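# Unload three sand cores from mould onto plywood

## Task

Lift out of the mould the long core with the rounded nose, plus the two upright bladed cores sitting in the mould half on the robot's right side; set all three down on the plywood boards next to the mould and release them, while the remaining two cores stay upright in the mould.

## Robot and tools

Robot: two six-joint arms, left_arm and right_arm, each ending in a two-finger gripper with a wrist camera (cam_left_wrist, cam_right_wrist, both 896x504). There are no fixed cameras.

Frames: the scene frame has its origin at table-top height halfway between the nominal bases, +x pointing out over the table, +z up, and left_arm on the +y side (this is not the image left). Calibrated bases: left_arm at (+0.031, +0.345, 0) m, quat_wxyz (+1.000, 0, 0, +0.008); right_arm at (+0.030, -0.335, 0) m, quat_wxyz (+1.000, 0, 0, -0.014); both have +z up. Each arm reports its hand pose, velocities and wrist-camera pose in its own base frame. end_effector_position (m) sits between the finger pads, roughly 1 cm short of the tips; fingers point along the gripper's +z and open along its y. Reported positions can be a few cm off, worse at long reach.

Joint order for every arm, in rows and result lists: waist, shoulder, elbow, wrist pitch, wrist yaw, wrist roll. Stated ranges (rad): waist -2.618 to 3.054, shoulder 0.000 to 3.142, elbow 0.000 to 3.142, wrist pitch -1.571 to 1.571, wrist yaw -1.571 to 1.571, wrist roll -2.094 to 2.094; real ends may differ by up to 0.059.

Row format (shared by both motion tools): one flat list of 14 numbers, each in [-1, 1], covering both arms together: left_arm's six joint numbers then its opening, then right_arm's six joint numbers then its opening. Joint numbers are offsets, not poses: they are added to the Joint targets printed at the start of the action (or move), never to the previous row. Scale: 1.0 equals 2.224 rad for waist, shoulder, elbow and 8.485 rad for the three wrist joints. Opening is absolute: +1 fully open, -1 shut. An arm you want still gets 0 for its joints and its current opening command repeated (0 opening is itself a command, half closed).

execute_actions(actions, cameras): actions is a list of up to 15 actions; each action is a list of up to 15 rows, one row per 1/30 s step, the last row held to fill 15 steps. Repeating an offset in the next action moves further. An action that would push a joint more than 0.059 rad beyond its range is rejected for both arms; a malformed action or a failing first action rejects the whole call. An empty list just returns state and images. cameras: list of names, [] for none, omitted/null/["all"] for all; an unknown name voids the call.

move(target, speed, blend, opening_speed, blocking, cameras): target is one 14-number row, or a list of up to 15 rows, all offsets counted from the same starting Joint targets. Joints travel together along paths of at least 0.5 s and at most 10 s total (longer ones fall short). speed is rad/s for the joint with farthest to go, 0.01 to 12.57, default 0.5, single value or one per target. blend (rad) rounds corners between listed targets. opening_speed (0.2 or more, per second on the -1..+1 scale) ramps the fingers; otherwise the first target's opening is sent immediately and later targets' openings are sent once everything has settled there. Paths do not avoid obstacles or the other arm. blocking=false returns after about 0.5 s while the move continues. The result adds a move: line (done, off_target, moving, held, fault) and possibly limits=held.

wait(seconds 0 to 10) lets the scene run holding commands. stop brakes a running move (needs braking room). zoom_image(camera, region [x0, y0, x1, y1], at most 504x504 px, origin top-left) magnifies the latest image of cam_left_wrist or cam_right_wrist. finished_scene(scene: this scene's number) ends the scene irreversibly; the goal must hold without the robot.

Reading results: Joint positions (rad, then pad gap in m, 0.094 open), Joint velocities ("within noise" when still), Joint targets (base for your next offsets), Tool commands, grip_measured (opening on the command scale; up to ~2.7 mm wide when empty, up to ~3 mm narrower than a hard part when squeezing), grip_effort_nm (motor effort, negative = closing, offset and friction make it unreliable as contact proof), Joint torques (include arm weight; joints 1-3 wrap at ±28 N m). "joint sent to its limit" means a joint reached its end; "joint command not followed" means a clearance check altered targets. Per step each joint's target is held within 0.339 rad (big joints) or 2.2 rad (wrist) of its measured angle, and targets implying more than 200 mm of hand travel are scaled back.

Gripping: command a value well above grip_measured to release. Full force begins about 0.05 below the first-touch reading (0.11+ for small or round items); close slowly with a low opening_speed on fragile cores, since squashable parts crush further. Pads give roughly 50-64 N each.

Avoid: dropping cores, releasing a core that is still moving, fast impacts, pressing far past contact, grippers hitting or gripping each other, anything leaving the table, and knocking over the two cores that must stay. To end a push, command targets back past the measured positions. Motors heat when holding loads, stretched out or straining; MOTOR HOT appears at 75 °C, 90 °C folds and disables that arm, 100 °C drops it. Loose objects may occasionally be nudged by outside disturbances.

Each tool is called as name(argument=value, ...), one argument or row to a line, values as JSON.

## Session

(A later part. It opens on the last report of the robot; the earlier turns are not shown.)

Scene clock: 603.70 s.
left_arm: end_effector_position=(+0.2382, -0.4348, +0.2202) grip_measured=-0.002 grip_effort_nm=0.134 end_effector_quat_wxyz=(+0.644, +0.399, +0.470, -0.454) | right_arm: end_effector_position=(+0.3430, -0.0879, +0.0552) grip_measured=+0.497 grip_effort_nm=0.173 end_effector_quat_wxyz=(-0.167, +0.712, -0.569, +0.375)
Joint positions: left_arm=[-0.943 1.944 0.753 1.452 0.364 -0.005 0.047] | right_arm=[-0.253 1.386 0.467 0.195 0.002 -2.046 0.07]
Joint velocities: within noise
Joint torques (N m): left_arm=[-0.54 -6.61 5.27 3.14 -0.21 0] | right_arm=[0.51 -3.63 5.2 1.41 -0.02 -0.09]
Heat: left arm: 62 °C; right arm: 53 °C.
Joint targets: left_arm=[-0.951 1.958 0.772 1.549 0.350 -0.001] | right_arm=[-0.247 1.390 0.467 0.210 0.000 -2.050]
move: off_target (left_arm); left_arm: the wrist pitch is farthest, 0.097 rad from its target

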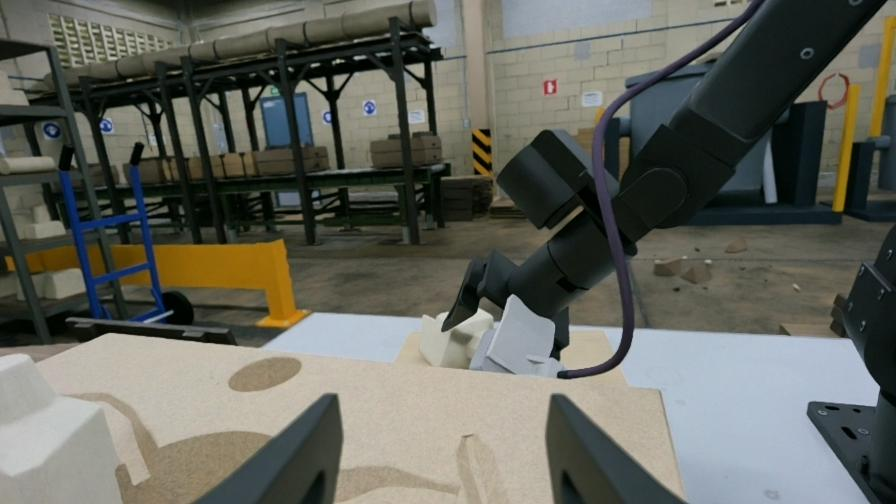

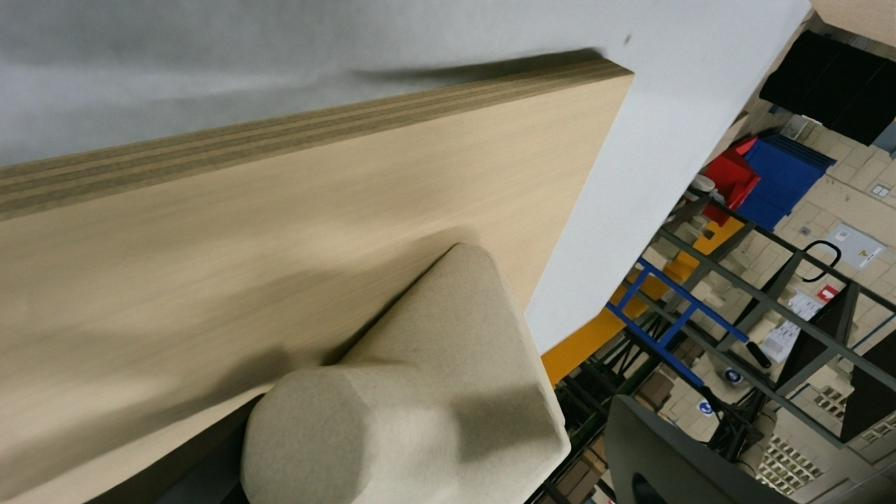

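move(
  target=[
    [0,0,0,0,0,0,0,0,-0.0902,-0.0092,-0.0212,0,0,0.45],
    [0,0,0,0,0,0,0,0,-0.1750,-0.0050,-0.0446,0,0,0.45],
  ],
  speed=0.2,
)

zoom_image(
  camera="cam_left_wrist",
  region=[360, 220, 560, 420],
)

Scene clock: 615.47 s.
left_arm: end_effector_position=(+0.2382, -0.4348, +0.2202) grip_measured=-0.002 grip_effort_nm=0.144 end_effector_quat_wxyz=(+0.644, +0.399, +0.470, -0.454) | right_arm: end_effector_position=(+0.2996, -0.0771, +0.1029) grip_measured=+0.453 grip_effort_nm=-0.125 end_effector_quat_wxyz=(-0.169, +0.709, -0.568, +0.382)
Joint positions: left_arm=[-0.943 1.944 0.753 1.452 0.364 -0.005 0.047] | right_arm=[-0.253 1.016 0.459 -0.152 0.004 -2.046 0.068]
Joint velocities: within noise
Joint torques (N m): left_arm=[-0.5 -6.6 5.33 3.12 -0.19 -0.04] | right_arm=[0.54 -3.14 5.83 1.18 -0.04 -0.09]
Heat: left arm: 62 °C; right arm: 52 °C.
Joint targets: left_arm=[-0.951 1.958 0.772 1.549 0.350 -0.001] | right_arm=[-0.247 1.001 0.456 -0.168 0.000 -2.050]
move: off_target (left_arm); left_arm: the wrist pitch is farthest, 0.097 rad from its target

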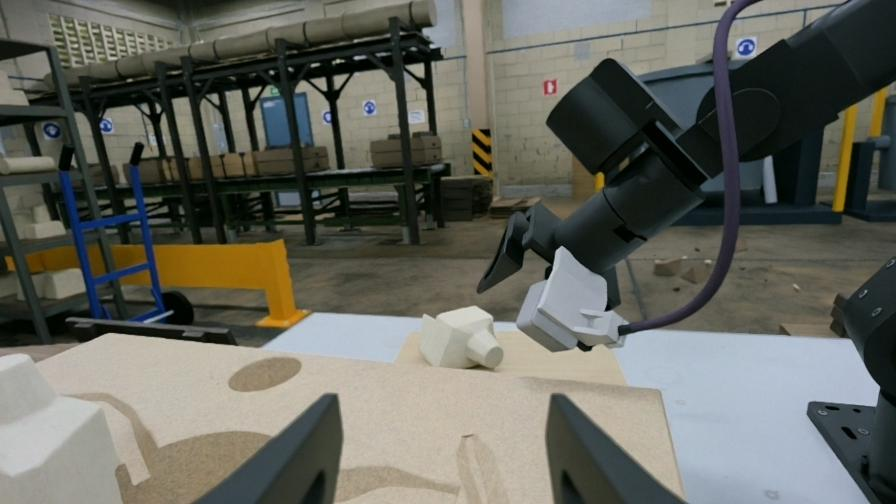

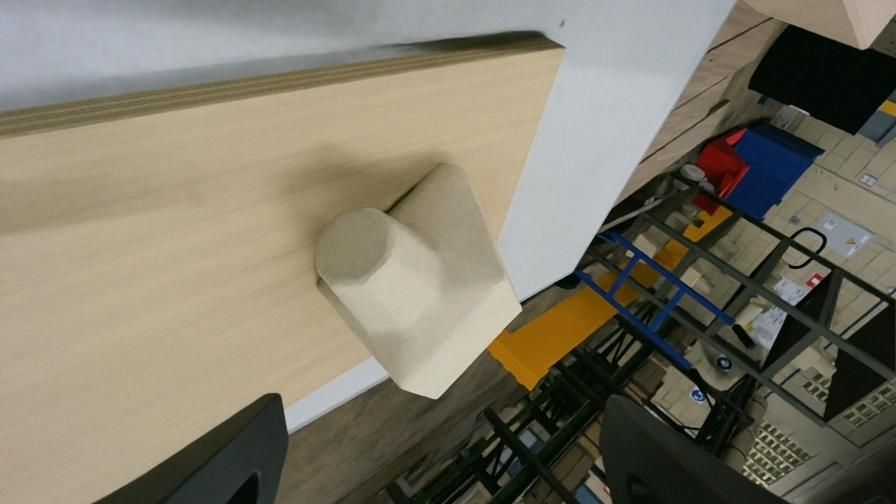

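Scaled by 2.520.

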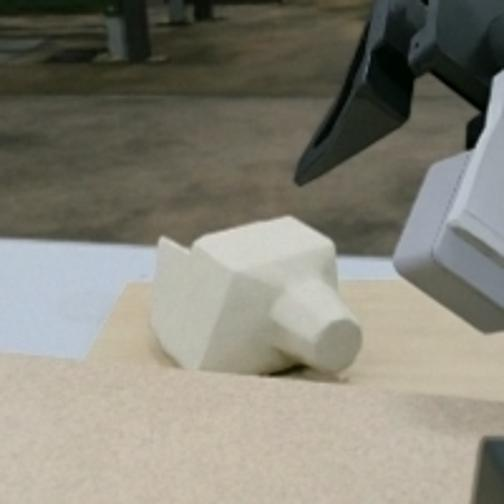

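move(
  target=[
    [0,-0.2,0,-0.06,0,0,0,0.1,0.05,0.25,-0.05,0,0.1,0.45],
    [0.6075,-0.4308,0.0351,-0.2639,-0.0412,0,0,0.2460,0.1344,0.6043,-0.1334,-0.0354,0.2416,1],
  ],
  speed=0.8,
  blend=0.1,
)

Scene clock: 638.47 s.
left_arm: end_effector_position=(+0.2685, +0.1107, +0.1623) grip_measured=-0.002 grip_effort_nm=0.134 end_effector_quat_wxyz=(+0.331, -0.185, +0.924, +0.061) | right_arm: end_effector_position=(+0.2759, +0.1380, +0.3648) grip_measured=+0.997 grip_effort_nm=0.178 end_effector_quat_wxyz=(+0.345, -0.191, +0.900, +0.186)
Joint positions: left_arm=[0.393 1.017 0.823 -0.691 0.009 -0.005 0.047] | right_arm=[0.294 1.295 1.775 -1.288 -0.29 -0.007 0.094]
Joint velocities: within noise
Joint torques (N m): left_arm=[0.53 -3.18 7.73 1.67 -0.07 -0.01] | right_arm=[0.55 -2.36 6.75 1.07 -0.21 0.03]
Heat: left arm: 62 °C; right arm: 49 °C.
Joint targets: left_arm=[0.400 1.000 0.851 -0.690 0.000 -0.001] | right_arm=[0.300 1.300 1.800 -1.300 -0.300 0.000]
move: done

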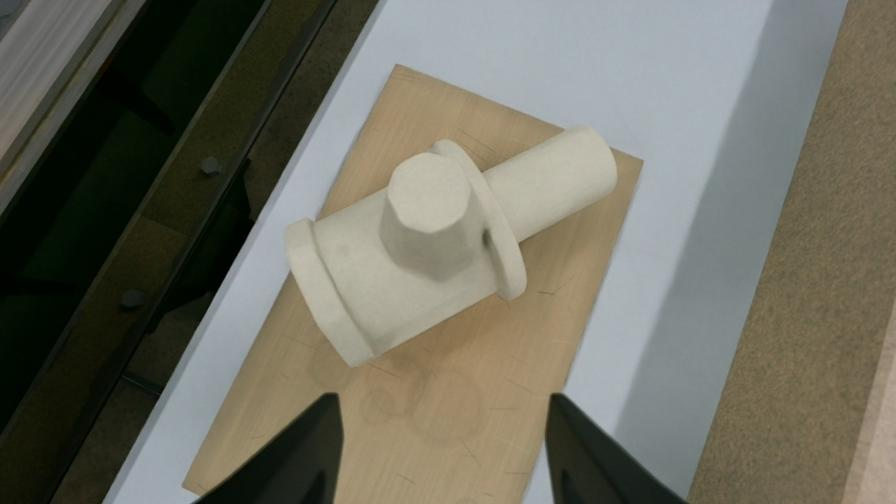

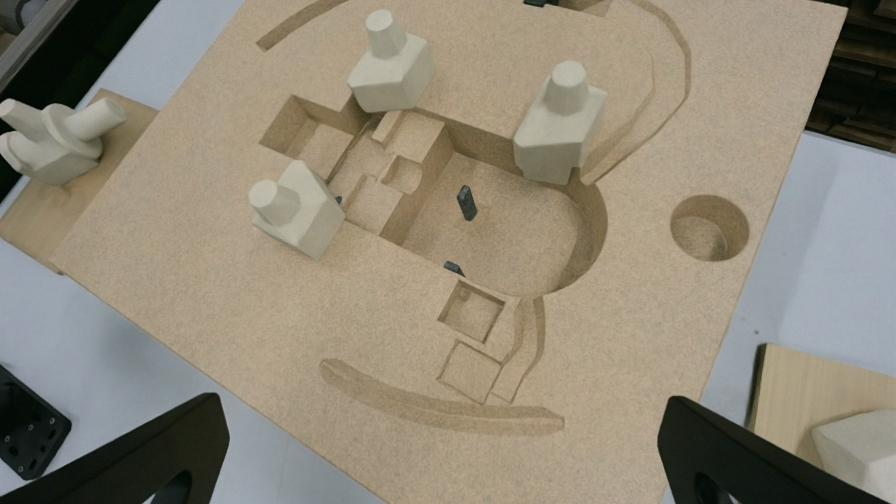

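move(
  target=[0,0,0,0,0,0,0,-0.0284,0.1563,-0.2189,0.1182,0.0003,-0.0249,0.3],
  speed=0.8,
  cameras=["cam_right_wrist"],
)

Scene clock: 653.10 s.
left_arm: end_effector_position=(+0.2683, +0.1107, +0.1622) grip_measured=-0.002 grip_effort_nm=0.139 end_effector_quat_wxyz=(+0.330, -0.185, +0.924, +0.061) | right_arm: end_effector_position=(+0.4553, +0.1672, +0.2133) grip_measured=+0.303 grip_effort_nm=-0.125 end_effector_quat_wxyz=(+0.436, -0.259, +0.851, +0.140)
Joint positions: left_arm=[0.393 1.017 0.823 -0.692 0.009 -0.005 0.047] | right_arm=[0.244 1.645 1.317 -0.324 -0.292 -0.202 0.061]
Joint velocities: within noise
Joint torques (N m): left_arm=[0.66 -3.23 7.87 1.67 -0.08 -0.02] | right_arm=[-0.58 -6.93 6.05 1.56 -0.15 -0.12]
Heat: left arm: 59 °C; right arm: 49 °C.
Joint targets: left_arm=[0.400 1.000 0.851 -0.690 0.001 -0.001] | right_arm=[0.237 1.648 1.313 -0.297 -0.298 -0.211]
move: done
Images, in order (width x height): cam_right_wrist 896x504.

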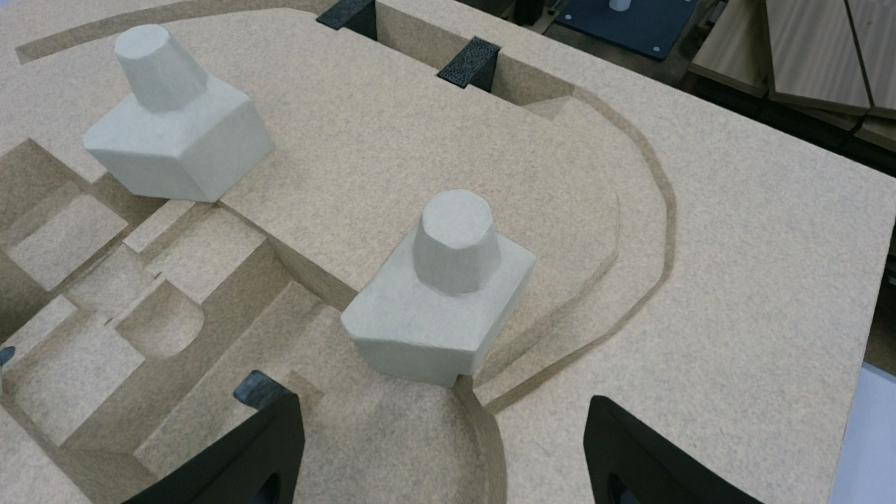

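move(
  target=[0,0,0,0,0,0,0,0.0173,0.0929,0.0600,0.0087,0.0037,0.0027,0.3],
  speed=0.4,
  cameras=["cam_right_wrist"],
)

Scene clock: 662.90 s.
left_arm: end_effector_position=(+0.2683, +0.1107, +0.1622) grip_measured=-0.002 grip_effort_nm=0.134 end_effector_quat_wxyz=(+0.330, -0.185, +0.924, +0.061) | right_arm: end_effector_position=(+0.4949, +0.1876, +0.1725) grip_measured=+0.303 grip_effort_nm=-0.120 end_effector_quat_wxyz=(+0.422, -0.262, +0.857, +0.136)
Joint positions: left_arm=[0.393 1.017 0.823 -0.692 0.009 -0.005 0.047] | right_arm=[0.272 1.844 1.414 -0.251 -0.266 -0.195 0.061]
Joint velocities: within noise
Joint torques (N m): left_arm=[0.62 -3.17 7.79 1.66 -0.09 -0.04] | right_arm=[0.36 -7.9 8.81 1.54 -0.09 0.04]
Heat: left arm: 58 °C; right arm: 50 °C.
Joint targets: left_arm=[0.400 1.000 0.851 -0.690 0.000 -0.001] | right_arm=[0.276 1.854 1.447 -0.224 -0.266 -0.188]
move: done
Images, in order (width x height): cam_right_wrist 896x504.

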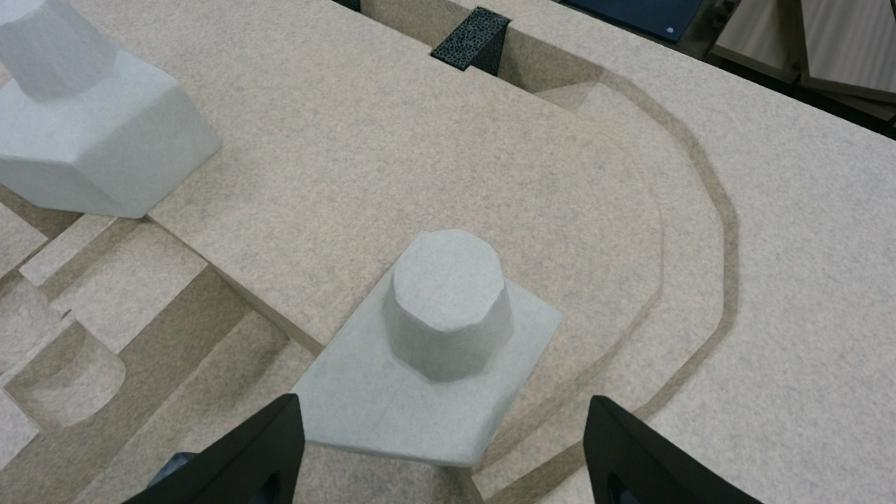

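move(
  target=[0,0,0,0,0,0,0,0.0093,0.0480,0.0497,0.0070,0.0020,0.0015,0.25],
  speed=0.3,
  cameras=["cam_right_wrist"],
)

Scene clock: 666.70 s.
left_arm: end_effector_position=(+0.2683, +0.1107, +0.1622) grip_measured=-0.002 grip_effort_nm=0.134 end_effector_quat_wxyz=(+0.330, -0.185, +0.924, +0.061) | right_arm: end_effector_position=(+0.5263, +0.2050, +0.1768) grip_measured=+0.253 grip_effort_nm=-0.120 end_effector_quat_wxyz=(+0.448, -0.263, +0.844, +0.135)
Joint positions: left_arm=[0.393 1.017 0.823 -0.692 0.009 -0.005 0.047] | right_arm=[0.292 1.948 1.522 -0.193 -0.249 -0.183 0.059]
Joint velocities: within noise
Joint torques (N m): left_arm=[0.59 -3.17 7.84 1.68 -0.07 -0.02] | right_arm=[0.39 -8.49 9.09 1.59 -0.06 0.03]
Heat: left arm: 57 °C; right arm: 50 °C.
Joint targets: left_arm=[0.400 1.000 0.851 -0.690 0.000 -0.001] | right_arm=[0.296 1.961 1.557 -0.164 -0.249 -0.176]
move: done
Images, in order (width x height): cam_right_wrist 896x504.

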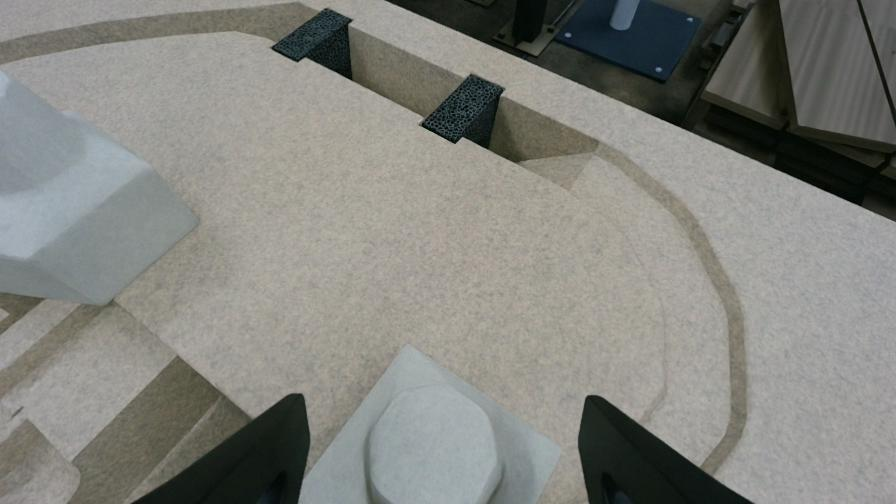

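move(
  target=[
    [0,0,0,0,0,0,0,0.0015,0,-0.0180,0.0047,0,0,0.25],
    [0,0,0,0,0,0,0,0.0015,0,-0.0180,0.0047,0,0,-0.40],
  ],
  speed=0.3,
  opening_speed=0.4,
  cameras=["cam_right_wrist"],
)

Scene clock: 673.50 s.
left_arm: end_effector_position=(+0.2683, +0.1107, +0.1622) grip_measured=-0.002 grip_effort_nm=0.134 end_effector_quat_wxyz=(+0.330, -0.185, +0.924, +0.061) | right_arm: end_effector_position=(+0.5309, +0.2087, +0.1850) grip_measured=-0.397 grip_effort_nm=-0.129 end_effector_quat_wxyz=(+0.466, -0.264, +0.834, +0.136)
Joint positions: left_arm=[0.393 1.017 0.823 -0.692 0.009 -0.005 0.047] | right_arm=[0.296 1.948 1.522 -0.152 -0.249 -0.182 0.028]
Joint velocities: within noise
Joint torques (N m): left_arm=[0.55 -3.18 7.82 1.66 -0.07 -0.02] | right_arm=[0.35 -8.54 5.94 1.63 -0.09 0.03]
Heat: left arm: 57 °C; right arm: 50 °C.
Joint targets: left_arm=[0.400 1.000 0.851 -0.690 0.000 -0.001] | right_arm=[0.300 1.961 1.517 -0.124 -0.249 -0.176]
move: done
Images, in order (width x height): cam_right_wrist 896x504.

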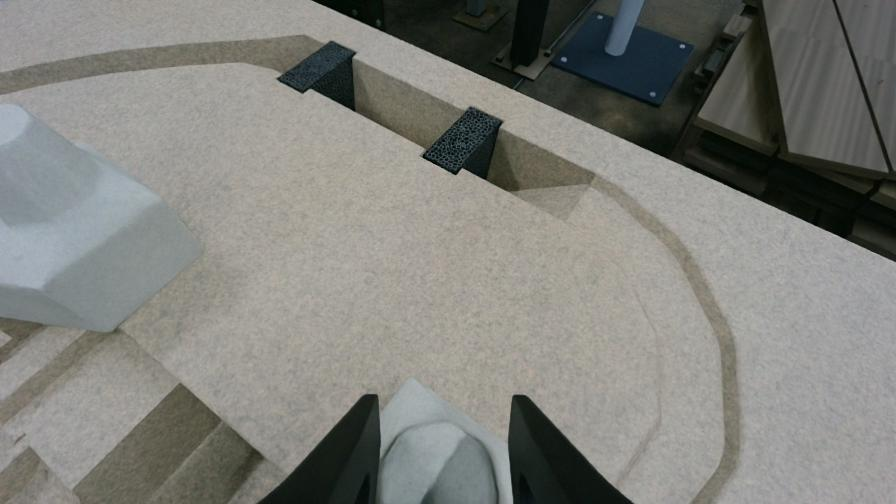

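move(
  target=[
    [0,0,0,0,0,0,0,0,0,0,0,0,0,0.1],
    [0,0,0,0,0,0,0,0,0,-0.0256,0.0021,0,0,0.1],
  ],
  speed=0.2,
  cameras=["cam_right_wrist"],
)

Scene clock: 678.87 s.
left_arm: end_effector_position=(+0.2683, +0.1107, +0.1622) grip_measured=-0.002 grip_effort_nm=0.129 end_effector_quat_wxyz=(+0.330, -0.185, +0.924, +0.061) | right_arm: end_effector_position=(+0.5233, +0.2064, +0.1642) grip_measured=+0.097 grip_effort_nm=0.173 end_effector_quat_wxyz=(+0.450, -0.264, +0.842, +0.136)
Joint positions: left_arm=[0.393 1.017 0.823 -0.692 0.009 -0.005 0.047] | right_arm=[0.296 1.948 1.468 -0.136 -0.249 -0.182 0.052]
Joint velocities: within noise
Joint torques (N m): left_arm=[0.64 -3.14 7.8 1.66 -0.08 -0.01] | right_arm=[0.34 -8.47 5.61 1.58 -0.09 0.02]
Heat: left arm: 56 °C; right arm: 50 °C.
Joint targets: left_arm=[0.400 1.000 0.851 -0.690 0.000 -0.001] | right_arm=[0.300 1.961 1.460 -0.106 -0.249 -0.176]
move: done
Images, in order (width x height): cam_right_wrist 896x504.

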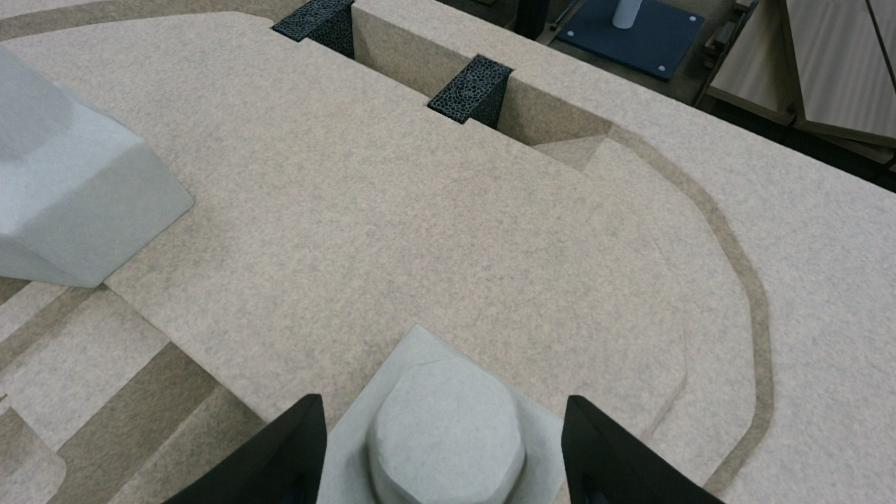

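move(
  target=[0,0,0,0,0,0,0,0,0,0,0,0,0,-0.36],
  opening_speed=0.4,
  cameras=["cam_right_wrist"],
)

Scene clock: 682.67 s.
left_arm: end_effector_position=(+0.2683, +0.1107, +0.1622) grip_measured=-0.002 grip_effort_nm=0.134 end_effector_quat_wxyz=(+0.330, -0.185, +0.924, +0.061) | right_arm: end_effector_position=(+0.5236, +0.2062, +0.1644) grip_measured=-0.341 grip_effort_nm=-0.965 end_effector_quat_wxyz=(+0.450, -0.264, +0.842, +0.135)
Joint positions: left_arm=[0.393 1.017 0.823 -0.692 0.009 -0.005 0.047] | right_arm=[0.296 1.948 1.468 -0.134 -0.247 -0.182 0.031]
Joint velocities: within noise
Joint torques (N m): left_arm=[0.62 -3.25 7.82 1.68 -0.06 -0.02] | right_arm=[0.35 -8.43 5.63 1.6 -0.11 0.02]
Heat: left arm: 56 °C; right arm: 50 °C.
Joint targets: left_arm=[0.400 1.000 0.851 -0.690 0.001 -0.001] | right_arm=[0.300 1.961 1.460 -0.107 -0.250 -0.176]
move: done
Images, in order (width x height): cam_right_wrist 896x504.

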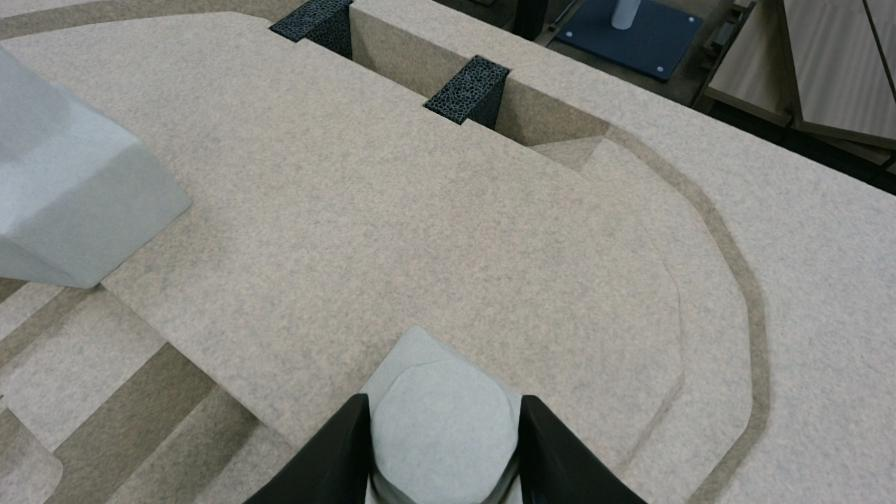

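move(
  target=[
    [0,0,0,0,0,0,0,0,-0.0178,0.0592,-0.0072,0,0,-0.38],
    [0,0,0,0,0,0,0,0,-0.0255,0.1296,-0.0242,0,0,-0.38],
    [0,0,0,0,0,0,0,0,-0.0125,0.2359,-0.0486,0,0,-0.38],
  ],
  speed=0.25,
  cameras=["cam_right_wrist"],
)

Scene clock: 693.43 s.
left_arm: end_effector_position=(+0.2683, +0.1107, +0.1622) grip_measured=-0.002 grip_effort_nm=0.129 end_effector_quat_wxyz=(+0.330, -0.185, +0.924, +0.061) | right_arm: end_effector_position=(+0.5281, +0.2065, +0.2864) grip_measured=-0.343 grip_effort_nm=-1.004 end_effector_quat_wxyz=(+0.462, -0.262, +0.837, +0.132)
Joint positions: left_arm=[0.393 1.017 0.823 -0.692 0.009 -0.005 0.047] | right_arm=[0.296 1.948 1.936 -0.575 -0.241 -0.182 0.031]
Joint velocities: within noise
Joint torques (N m): left_arm=[0.57 -3.25 7.84 1.66 -0.07 0] | right_arm=[0.34 -10.58 10.17 1.9 -0.16 0.03]
Heat: left arm: 55 °C; right arm: 50 °C.
Joint targets: left_arm=[0.400 1.000 0.851 -0.690 0.001 -0.001] | right_arm=[0.300 1.933 1.985 -0.519 -0.249 -0.176]
move: off_target (right_arm); right_arm: the wrist pitch is farthest, 0.056 rad from its target
Images, in order (width x height): cam_right_wrist 896x504.

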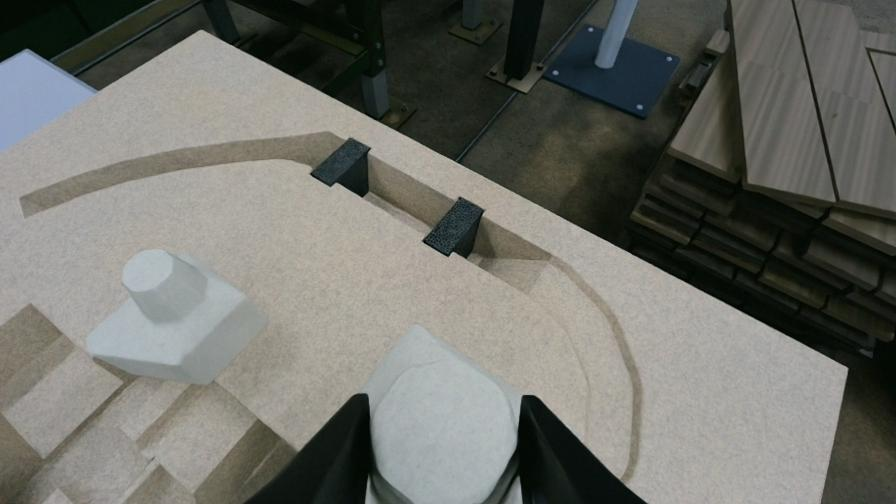

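move(
  target=[
    [-0.2,-0.1,-0.06,0.03,0.02,0,0,-0.3071,-0.4487,-0.3696,-0.0259,0.0293,0.0207,-0.38],
    [-0.5171,-0.2451,-0.1668,0.0785,0.0588,0,0,-0.3071,-0.4487,-0.3696,-0.0259,0.0293,-0.2048,-0.38],
    [-0.5171,-0.2451,-0.1668,0.0785,0.0588,0,0,-0.3071,-0.5328,-0.6281,0.0199,0.0293,-0.2048,-0.38],
  ],
  speed=0.6,
)

zoom_image(
  camera="cam_left_wrist",
  region=[380, 100, 620, 300],
)

Scene clock: 732.73 s.
left_arm: end_effector_position=(+0.1317, -0.2341, +0.2974) grip_measured=-0.002 grip_effort_nm=0.144 end_effector_quat_wxyz=(+0.567, +0.409, +0.585, -0.410) | right_arm: end_effector_position=(+0.2638, -0.1028, +0.1664) grip_measured=-0.344 grip_effort_nm=-1.004 end_effector_quat_wxyz=(-0.191, +0.616, -0.646, +0.409)
Joint positions: left_arm=[-0.742 0.468 0.488 -0.044 0.494 -0.005 0.047] | right_arm=[-0.378 0.773 0.575 -0.437 -0.005 -1.899 0.031]
Joint velocities: within noise
Joint torques (N m): left_arm=[-0.47 0.17 4.88 2.34 0.11 0] | right_arm=[-0.44 -2.63 7.25 2.17 0.03 -0.2]
Heat: left arm: 53 °C; right arm: 52 °C.
Joint targets: left_arm=[-0.750 0.455 0.479 -0.024 0.499 -0.001] | right_arm=[-0.383 0.748 0.588 -0.350 -0.001 -1.914]
move: off_target (right_arm); right_arm: the wrist pitch is farthest, 0.087 rad from its target

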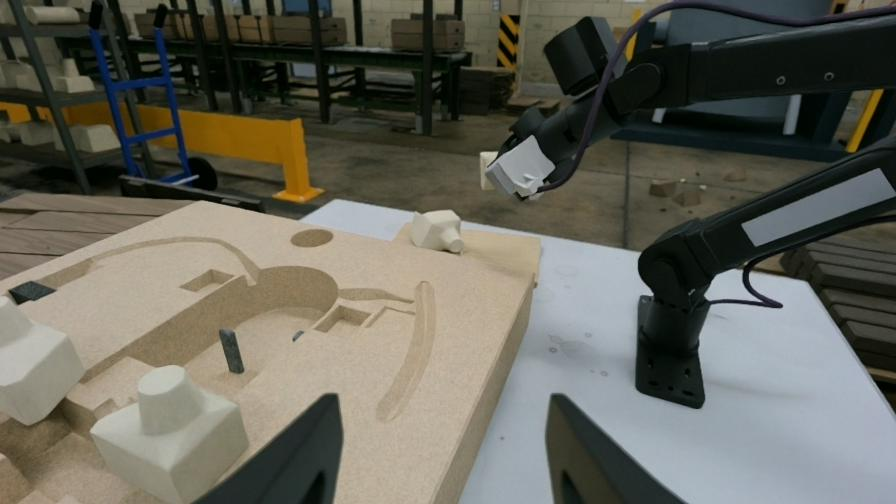

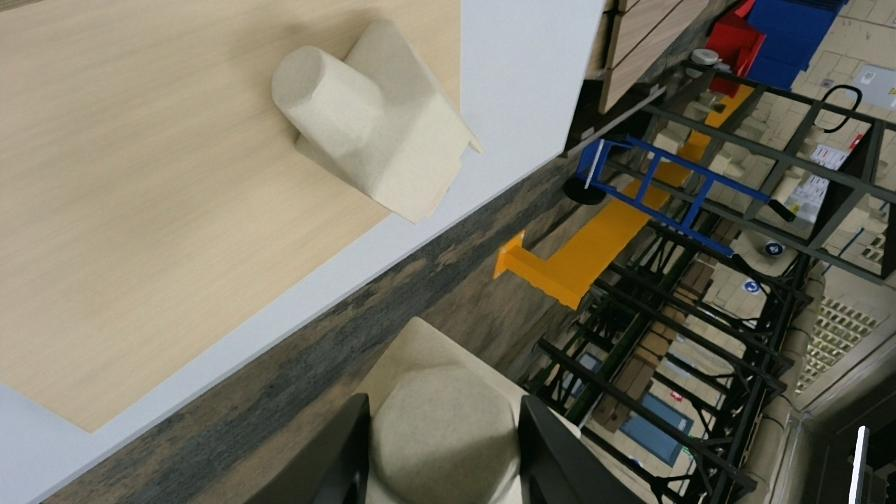

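Scaled by 2.100.

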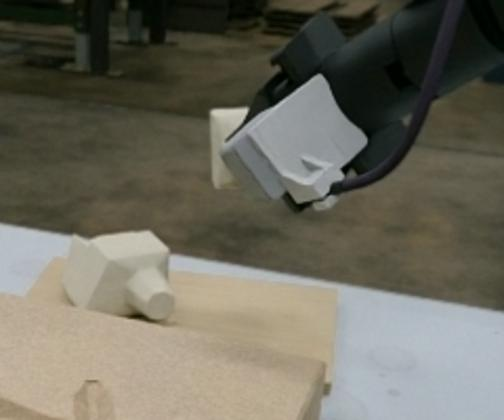

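move(
  target=[0,0,0,0,0,0,0,0,0.0153,-0.0930,0.0283,0,0,-0.38],
  speed=0.3,
)

zoom_image(
  camera="cam_left_wrist",
  region=[380, 150, 620, 350],
)

Scene clock: 745.30 s.
left_arm: end_effector_position=(+0.1316, -0.2342, +0.2975) grip_measured=-0.002 grip_effort_nm=0.134 end_effector_quat_wxyz=(+0.567, +0.409, +0.585, -0.410) | right_arm: end_effector_position=(+0.2657, -0.1035, +0.1175) grip_measured=-0.344 grip_effort_nm=-1.004 end_effector_quat_wxyz=(-0.194, +0.613, -0.643, +0.416)
Joint positions: left_arm=[-0.742 0.468 0.488 -0.043 0.494 -0.005 0.047] | right_arm=[-0.378 0.791 0.372 -0.198 -0.005 -1.899 0.031]
Joint velocities: within noise
Joint torques (N m): left_arm=[-0.53 0.1 4.93 2.34 0.11 0] | right_arm=[-0.47 -1.33 7.04 2.18 0.03 -0.2]
Heat: left arm: 55 °C; right arm: 55 °C.
Joint targets: left_arm=[-0.750 0.455 0.479 -0.024 0.499 -0.001] | right_arm=[-0.383 0.782 0.381 -0.110 -0.001 -1.914]
move: off_target (right_arm); right_arm: the wrist pitch is farthest, 0.088 rad from its target

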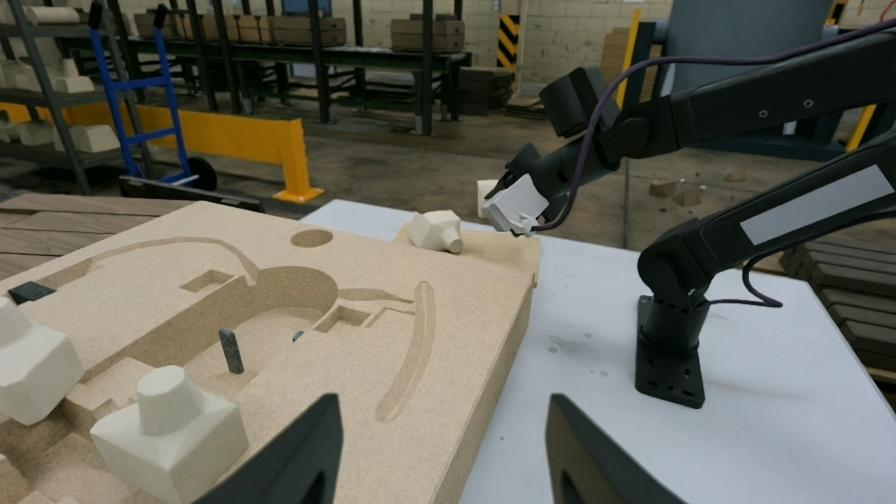

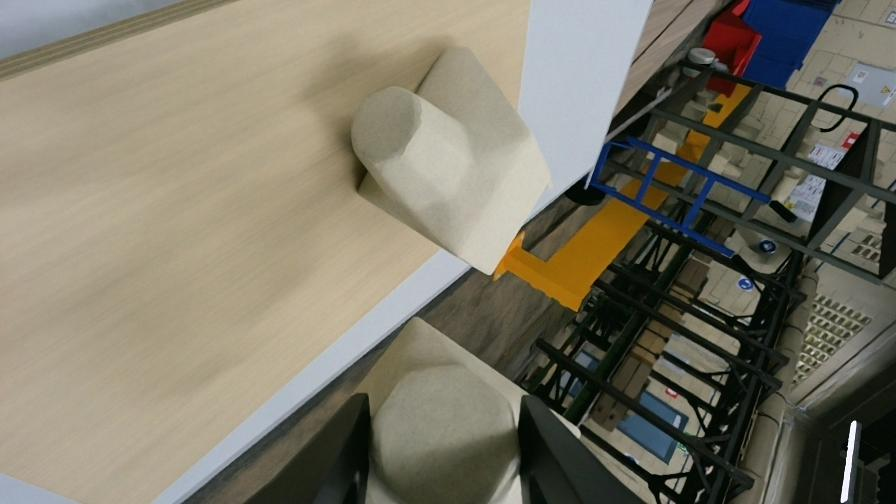

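Scaled by 2.100.

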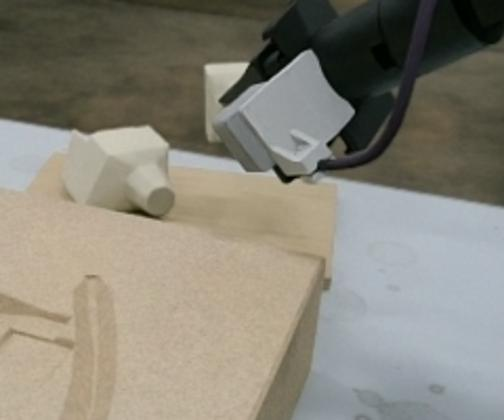

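move(
  target=[0,0,0,0,0,0,0,0,-0.0067,-0.0499,0.0074,0,0,-0.38],
  speed=0.15,
)

zoom_image(
  camera="cam_left_wrist",
  region=[380, 150, 620, 350],
)

Scene clock: 761.33 s.
left_arm: end_effector_position=(+0.1316, -0.2342, +0.2975) grip_measured=-0.002 grip_effort_nm=0.134 end_effector_quat_wxyz=(+0.567, +0.409, +0.585, -0.410) | right_arm: end_effector_position=(+0.2538, -0.0988, +0.0820) grip_measured=-0.344 grip_effort_nm=-1.004 end_effector_quat_wxyz=(-0.186, +0.620, -0.650, +0.398)
Joint positions: left_arm=[-0.742 0.468 0.488 -0.043 0.494 -0.005 0.047] | right_arm=[-0.378 0.791 0.263 -0.133 -0.005 -1.899 0.031]
Joint velocities: within noise
Joint torques (N m): left_arm=[-0.55 0.24 4.92 2.34 0.11 0] | right_arm=[-0.44 -2.47 6.72 2.13 0.03 -0.2]
Heat: left arm: 56 °C; right arm: 54 °C.
Joint targets: left_arm=[-0.750 0.455 0.479 -0.024 0.499 -0.001] | right_arm=[-0.383 0.767 0.270 -0.047 -0.001 -1.914]
move: off_target (right_arm); right_arm: the wrist pitch is farthest, 0.086 rad from its target

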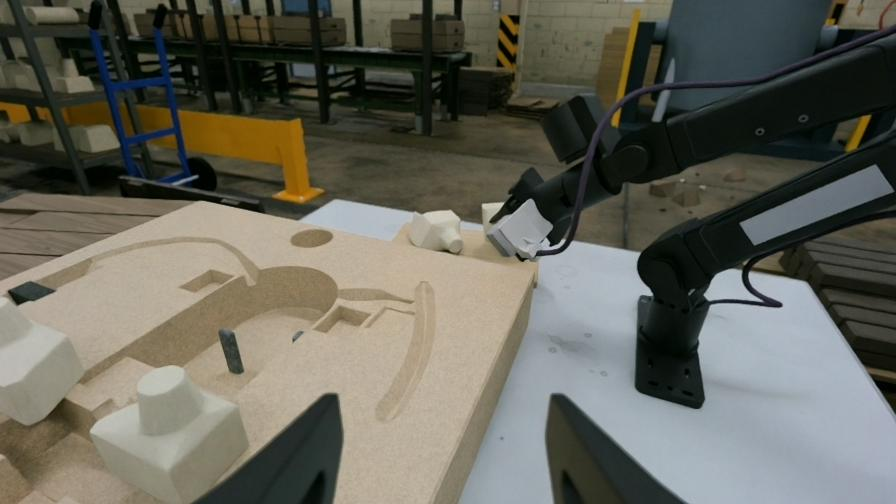

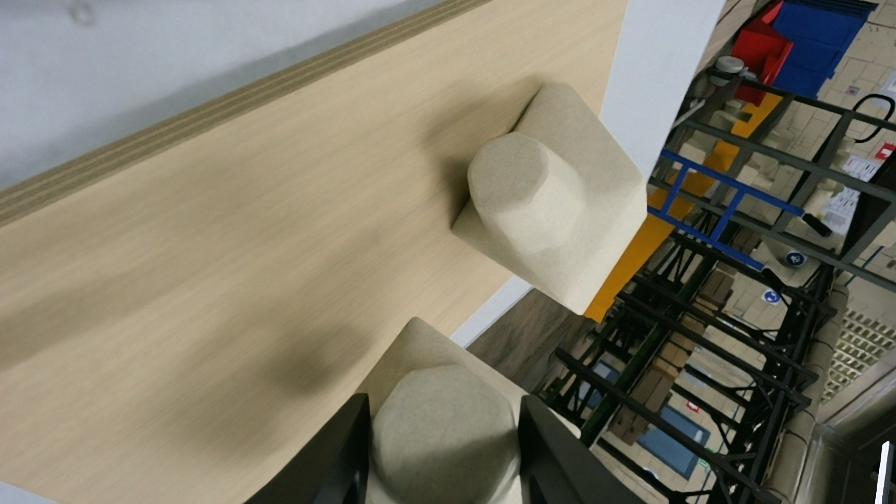

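Scaled by 2.100.

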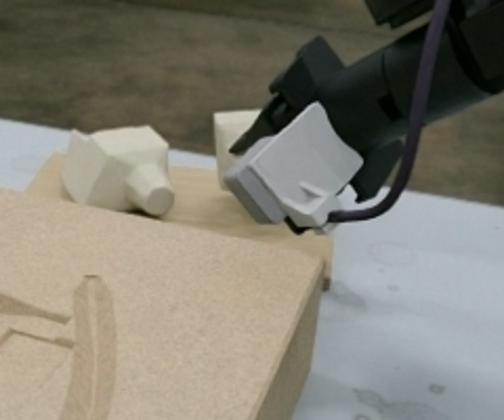

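move(
  target=[0,0,0,0,0,0,0,0,0.0250,-0.0315,0.0148,0,0,-0.38],
  speed=0.12,
)

zoom_image(
  camera="cam_left_wrist",
  region=[420, 180, 580, 300],
)

Scene clock: 766.17 s.
left_arm: end_effector_position=(+0.1316, -0.2342, +0.2975) grip_measured=-0.002 grip_effort_nm=0.125 end_effector_quat_wxyz=(+0.567, +0.409, +0.585, -0.410) | right_arm: end_effector_position=(+0.2545, -0.0991, +0.0668) grip_measured=-0.344 grip_effort_nm=-0.999 end_effector_quat_wxyz=(-0.189, +0.618, -0.647, +0.405)
Joint positions: left_arm=[-0.742 0.468 0.488 -0.043 0.494 -0.005 0.047] | right_arm=[-0.378 0.83 0.194 -0.009 -0.005 -1.899 0.031]
Joint velocities: within noise
Joint torques (N m): left_arm=[-0.47 0.2 4.92 2.34 0.11 0.01] | right_arm=[-0.46 -1.14 6.45 2.17 0.03 -0.2]
Heat: left arm: 56 °C; right arm: 55 °C.
Joint targets: left_arm=[-0.750 0.455 0.479 -0.024 0.499 -0.001] | right_arm=[-0.383 0.823 0.200 0.078 -0.001 -1.913]
move: off_target (right_arm); right_arm: the wrist pitch is farthest, 0.087 rad from its target

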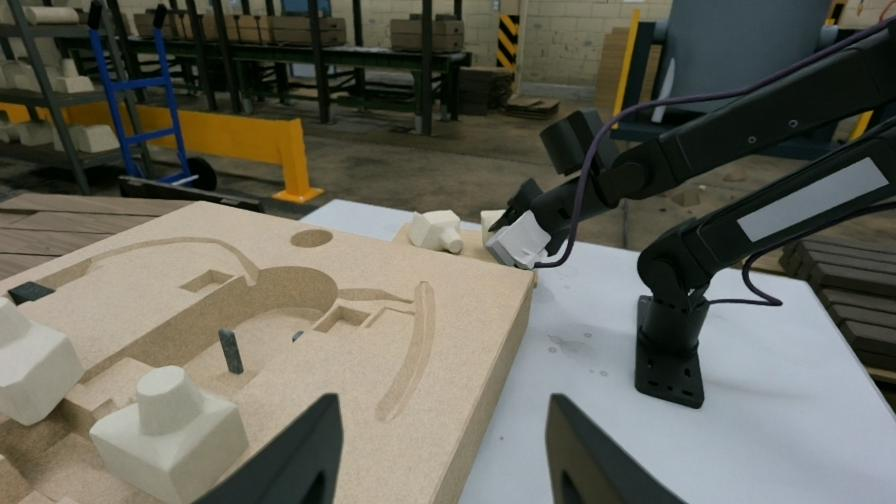

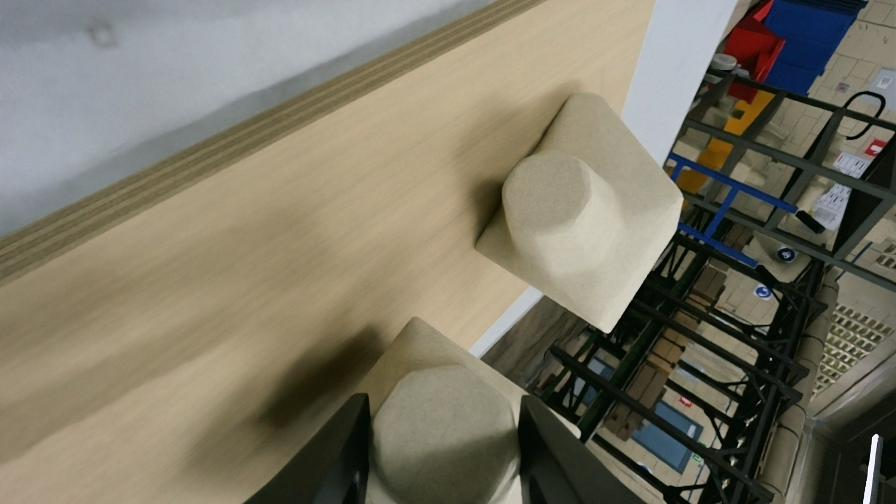

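Scaled by 3.150.

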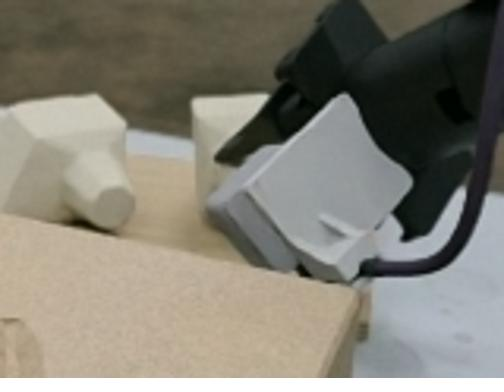

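move(
  target=[0,0,0,0,0,0,0,0,0.0126,-0.0157,0.0065,0,0,-0.38],
  speed=0.1,
)

zoom_image(
  camera="cam_left_wrist",
  region=[420, 180, 580, 300],
)

Scene clock: 769.30 s.
left_arm: end_effector_position=(+0.1316, -0.2342, +0.2975) grip_measured=-0.002 grip_effort_nm=0.134 end_effector_quat_wxyz=(+0.567, +0.409, +0.585, -0.410) | right_arm: end_effector_position=(+0.2544, -0.0990, +0.0590) grip_measured=-0.344 grip_effort_nm=-1.004 end_effector_quat_wxyz=(-0.190, +0.617, -0.646, +0.407)
Joint positions: left_arm=[-0.742 0.468 0.488 -0.043 0.494 -0.005 0.047] | right_arm=[-0.378 0.856 0.162 0.054 -0.005 -1.901 0.031]
Joint velocities: within noise
Joint torques (N m): left_arm=[-0.49 0.28 4.96 2.34 0.09 -0.03] | right_arm=[-0.47 -1.07 6.09 2.11 0.02 -0.18]
Heat: left arm: 56 °C; right arm: 55 °C.
Joint targets: left_arm=[-0.750 0.455 0.479 -0.024 0.499 -0.001] | right_arm=[-0.383 0.851 0.165 0.134 -0.001 -1.914]
move: off_target (right_arm); right_arm: the wrist pitch is farthest, 0.079 rad from its target

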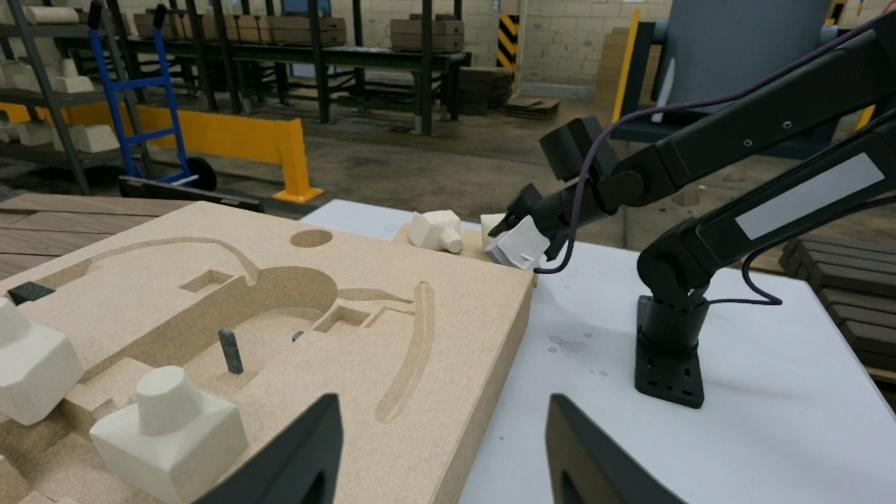

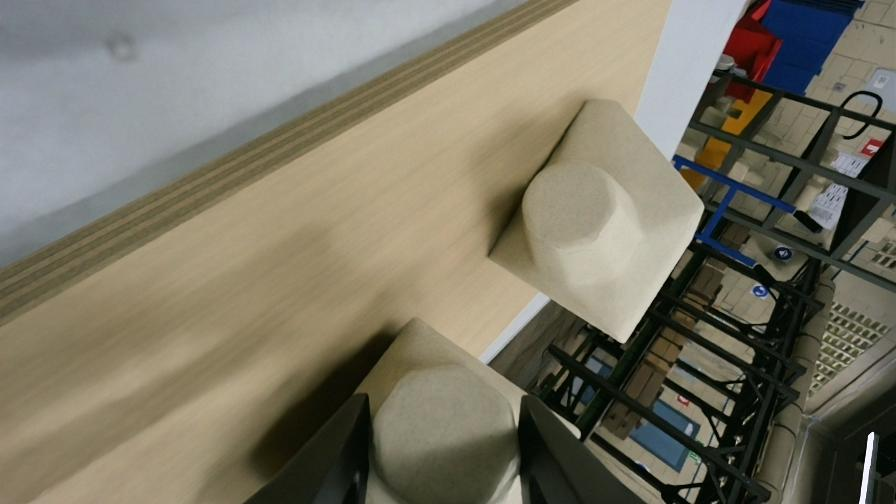

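Scaled by 3.150.

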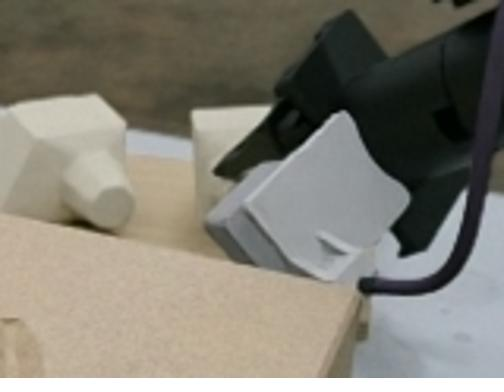

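move(
  target=[0,0,0,0,0,0,0,0,0.0080,-0.0100,0.0030,0,0,-0.38],
  speed=0.1,
  cameras=["cam_right_wrist"],
)

Scene clock: 772.60 s.
left_arm: end_effector_position=(+0.1316, -0.2342, +0.2975) grip_measured=-0.002 grip_effort_nm=0.125 end_effector_quat_wxyz=(+0.567, +0.409, +0.585, -0.410) | right_arm: end_effector_position=(+0.2556, -0.0995, +0.0571) grip_measured=-0.344 grip_effort_nm=-1.004 end_effector_quat_wxyz=(-0.192, +0.616, -0.643, +0.413)
Joint positions: left_arm=[-0.742 0.468 0.488 -0.043 0.494 -0.005 0.047] | right_arm=[-0.378 0.871 0.144 0.101 -0.005 -1.903 0.031]
Joint velocities: within noise
Joint torques (N m): left_arm=[-0.51 0.17 5 2.35 0.09 0] | right_arm=[-0.46 -0.88 5.75 1.92 0.01 -0.16]
Heat: left arm: 56 °C; right arm: 55 °C.
Joint targets: left_arm=[-0.750 0.455 0.479 -0.024 0.499 -0.001] | right_arm=[-0.383 0.869 0.143 0.159 -0.001 -1.914]
move: off_target (right_arm); right_arm: the wrist pitch is farthest, 0.059 rad from its target
Images, in order (width x height): cam_right_wrist 896x504.

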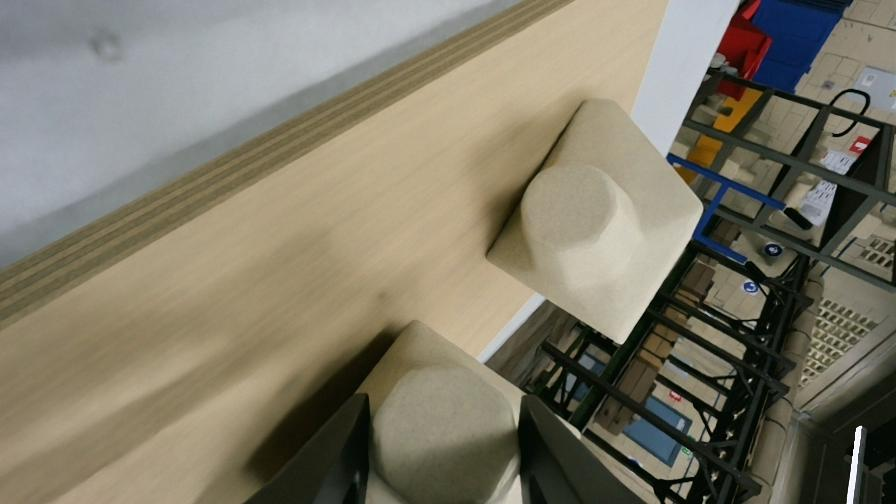

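move(
  target=[0,0,0,0,0,0,0,0,0.0100,-0.0130,0.0000,0,0,-0.38],
  speed=0.1,
  cameras=["cam_right_wrist"],
)

Scene clock: 775.70 s.
left_arm: end_effector_position=(+0.1316, -0.2342, +0.2975) grip_measured=-0.002 grip_effort_nm=0.125 end_effector_quat_wxyz=(+0.567, +0.409, +0.585, -0.410) | right_arm: end_effector_position=(+0.2560, -0.0997, +0.0540) grip_measured=-0.344 grip_effort_nm=-1.009 end_effector_quat_wxyz=(-0.192, +0.616, -0.640, +0.418)
Joint positions: left_arm=[-0.742 0.468 0.488 -0.043 0.494 -0.005 0.047] | right_arm=[-0.378 0.887 0.125 0.147 -0.005 -1.909 0.031]
Joint velocities: within noise
Joint torques (N m): left_arm=[-0.47 0.16 4.9 2.35 0.11 0.01] | right_arm=[-0.47 -0.38 4.98 1.52 0.03 -0.09]
Heat: left arm: 56 °C; right arm: 55 °C.
Joint targets: left_arm=[-0.750 0.455 0.479 -0.024 0.499 -0.001] | right_arm=[-0.383 0.891 0.114 0.159 -0.001 -1.914]
move: done
Images, in order (width x height): cam_right_wrist 896x504.

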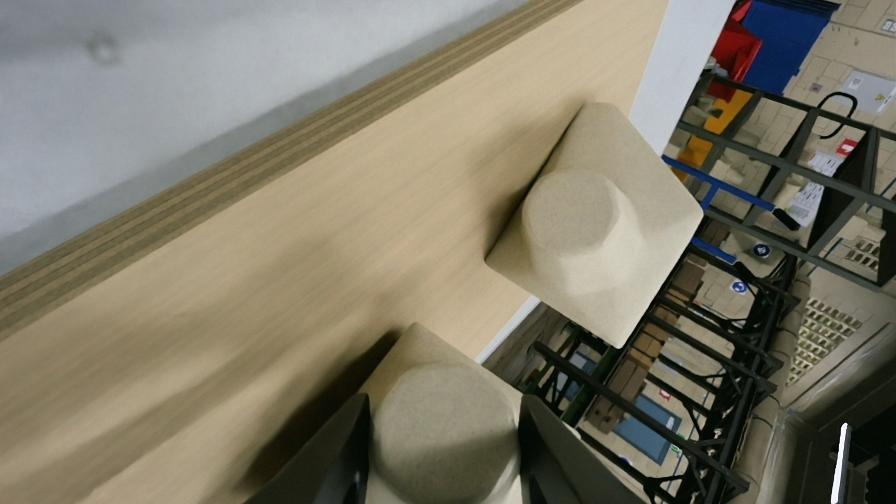

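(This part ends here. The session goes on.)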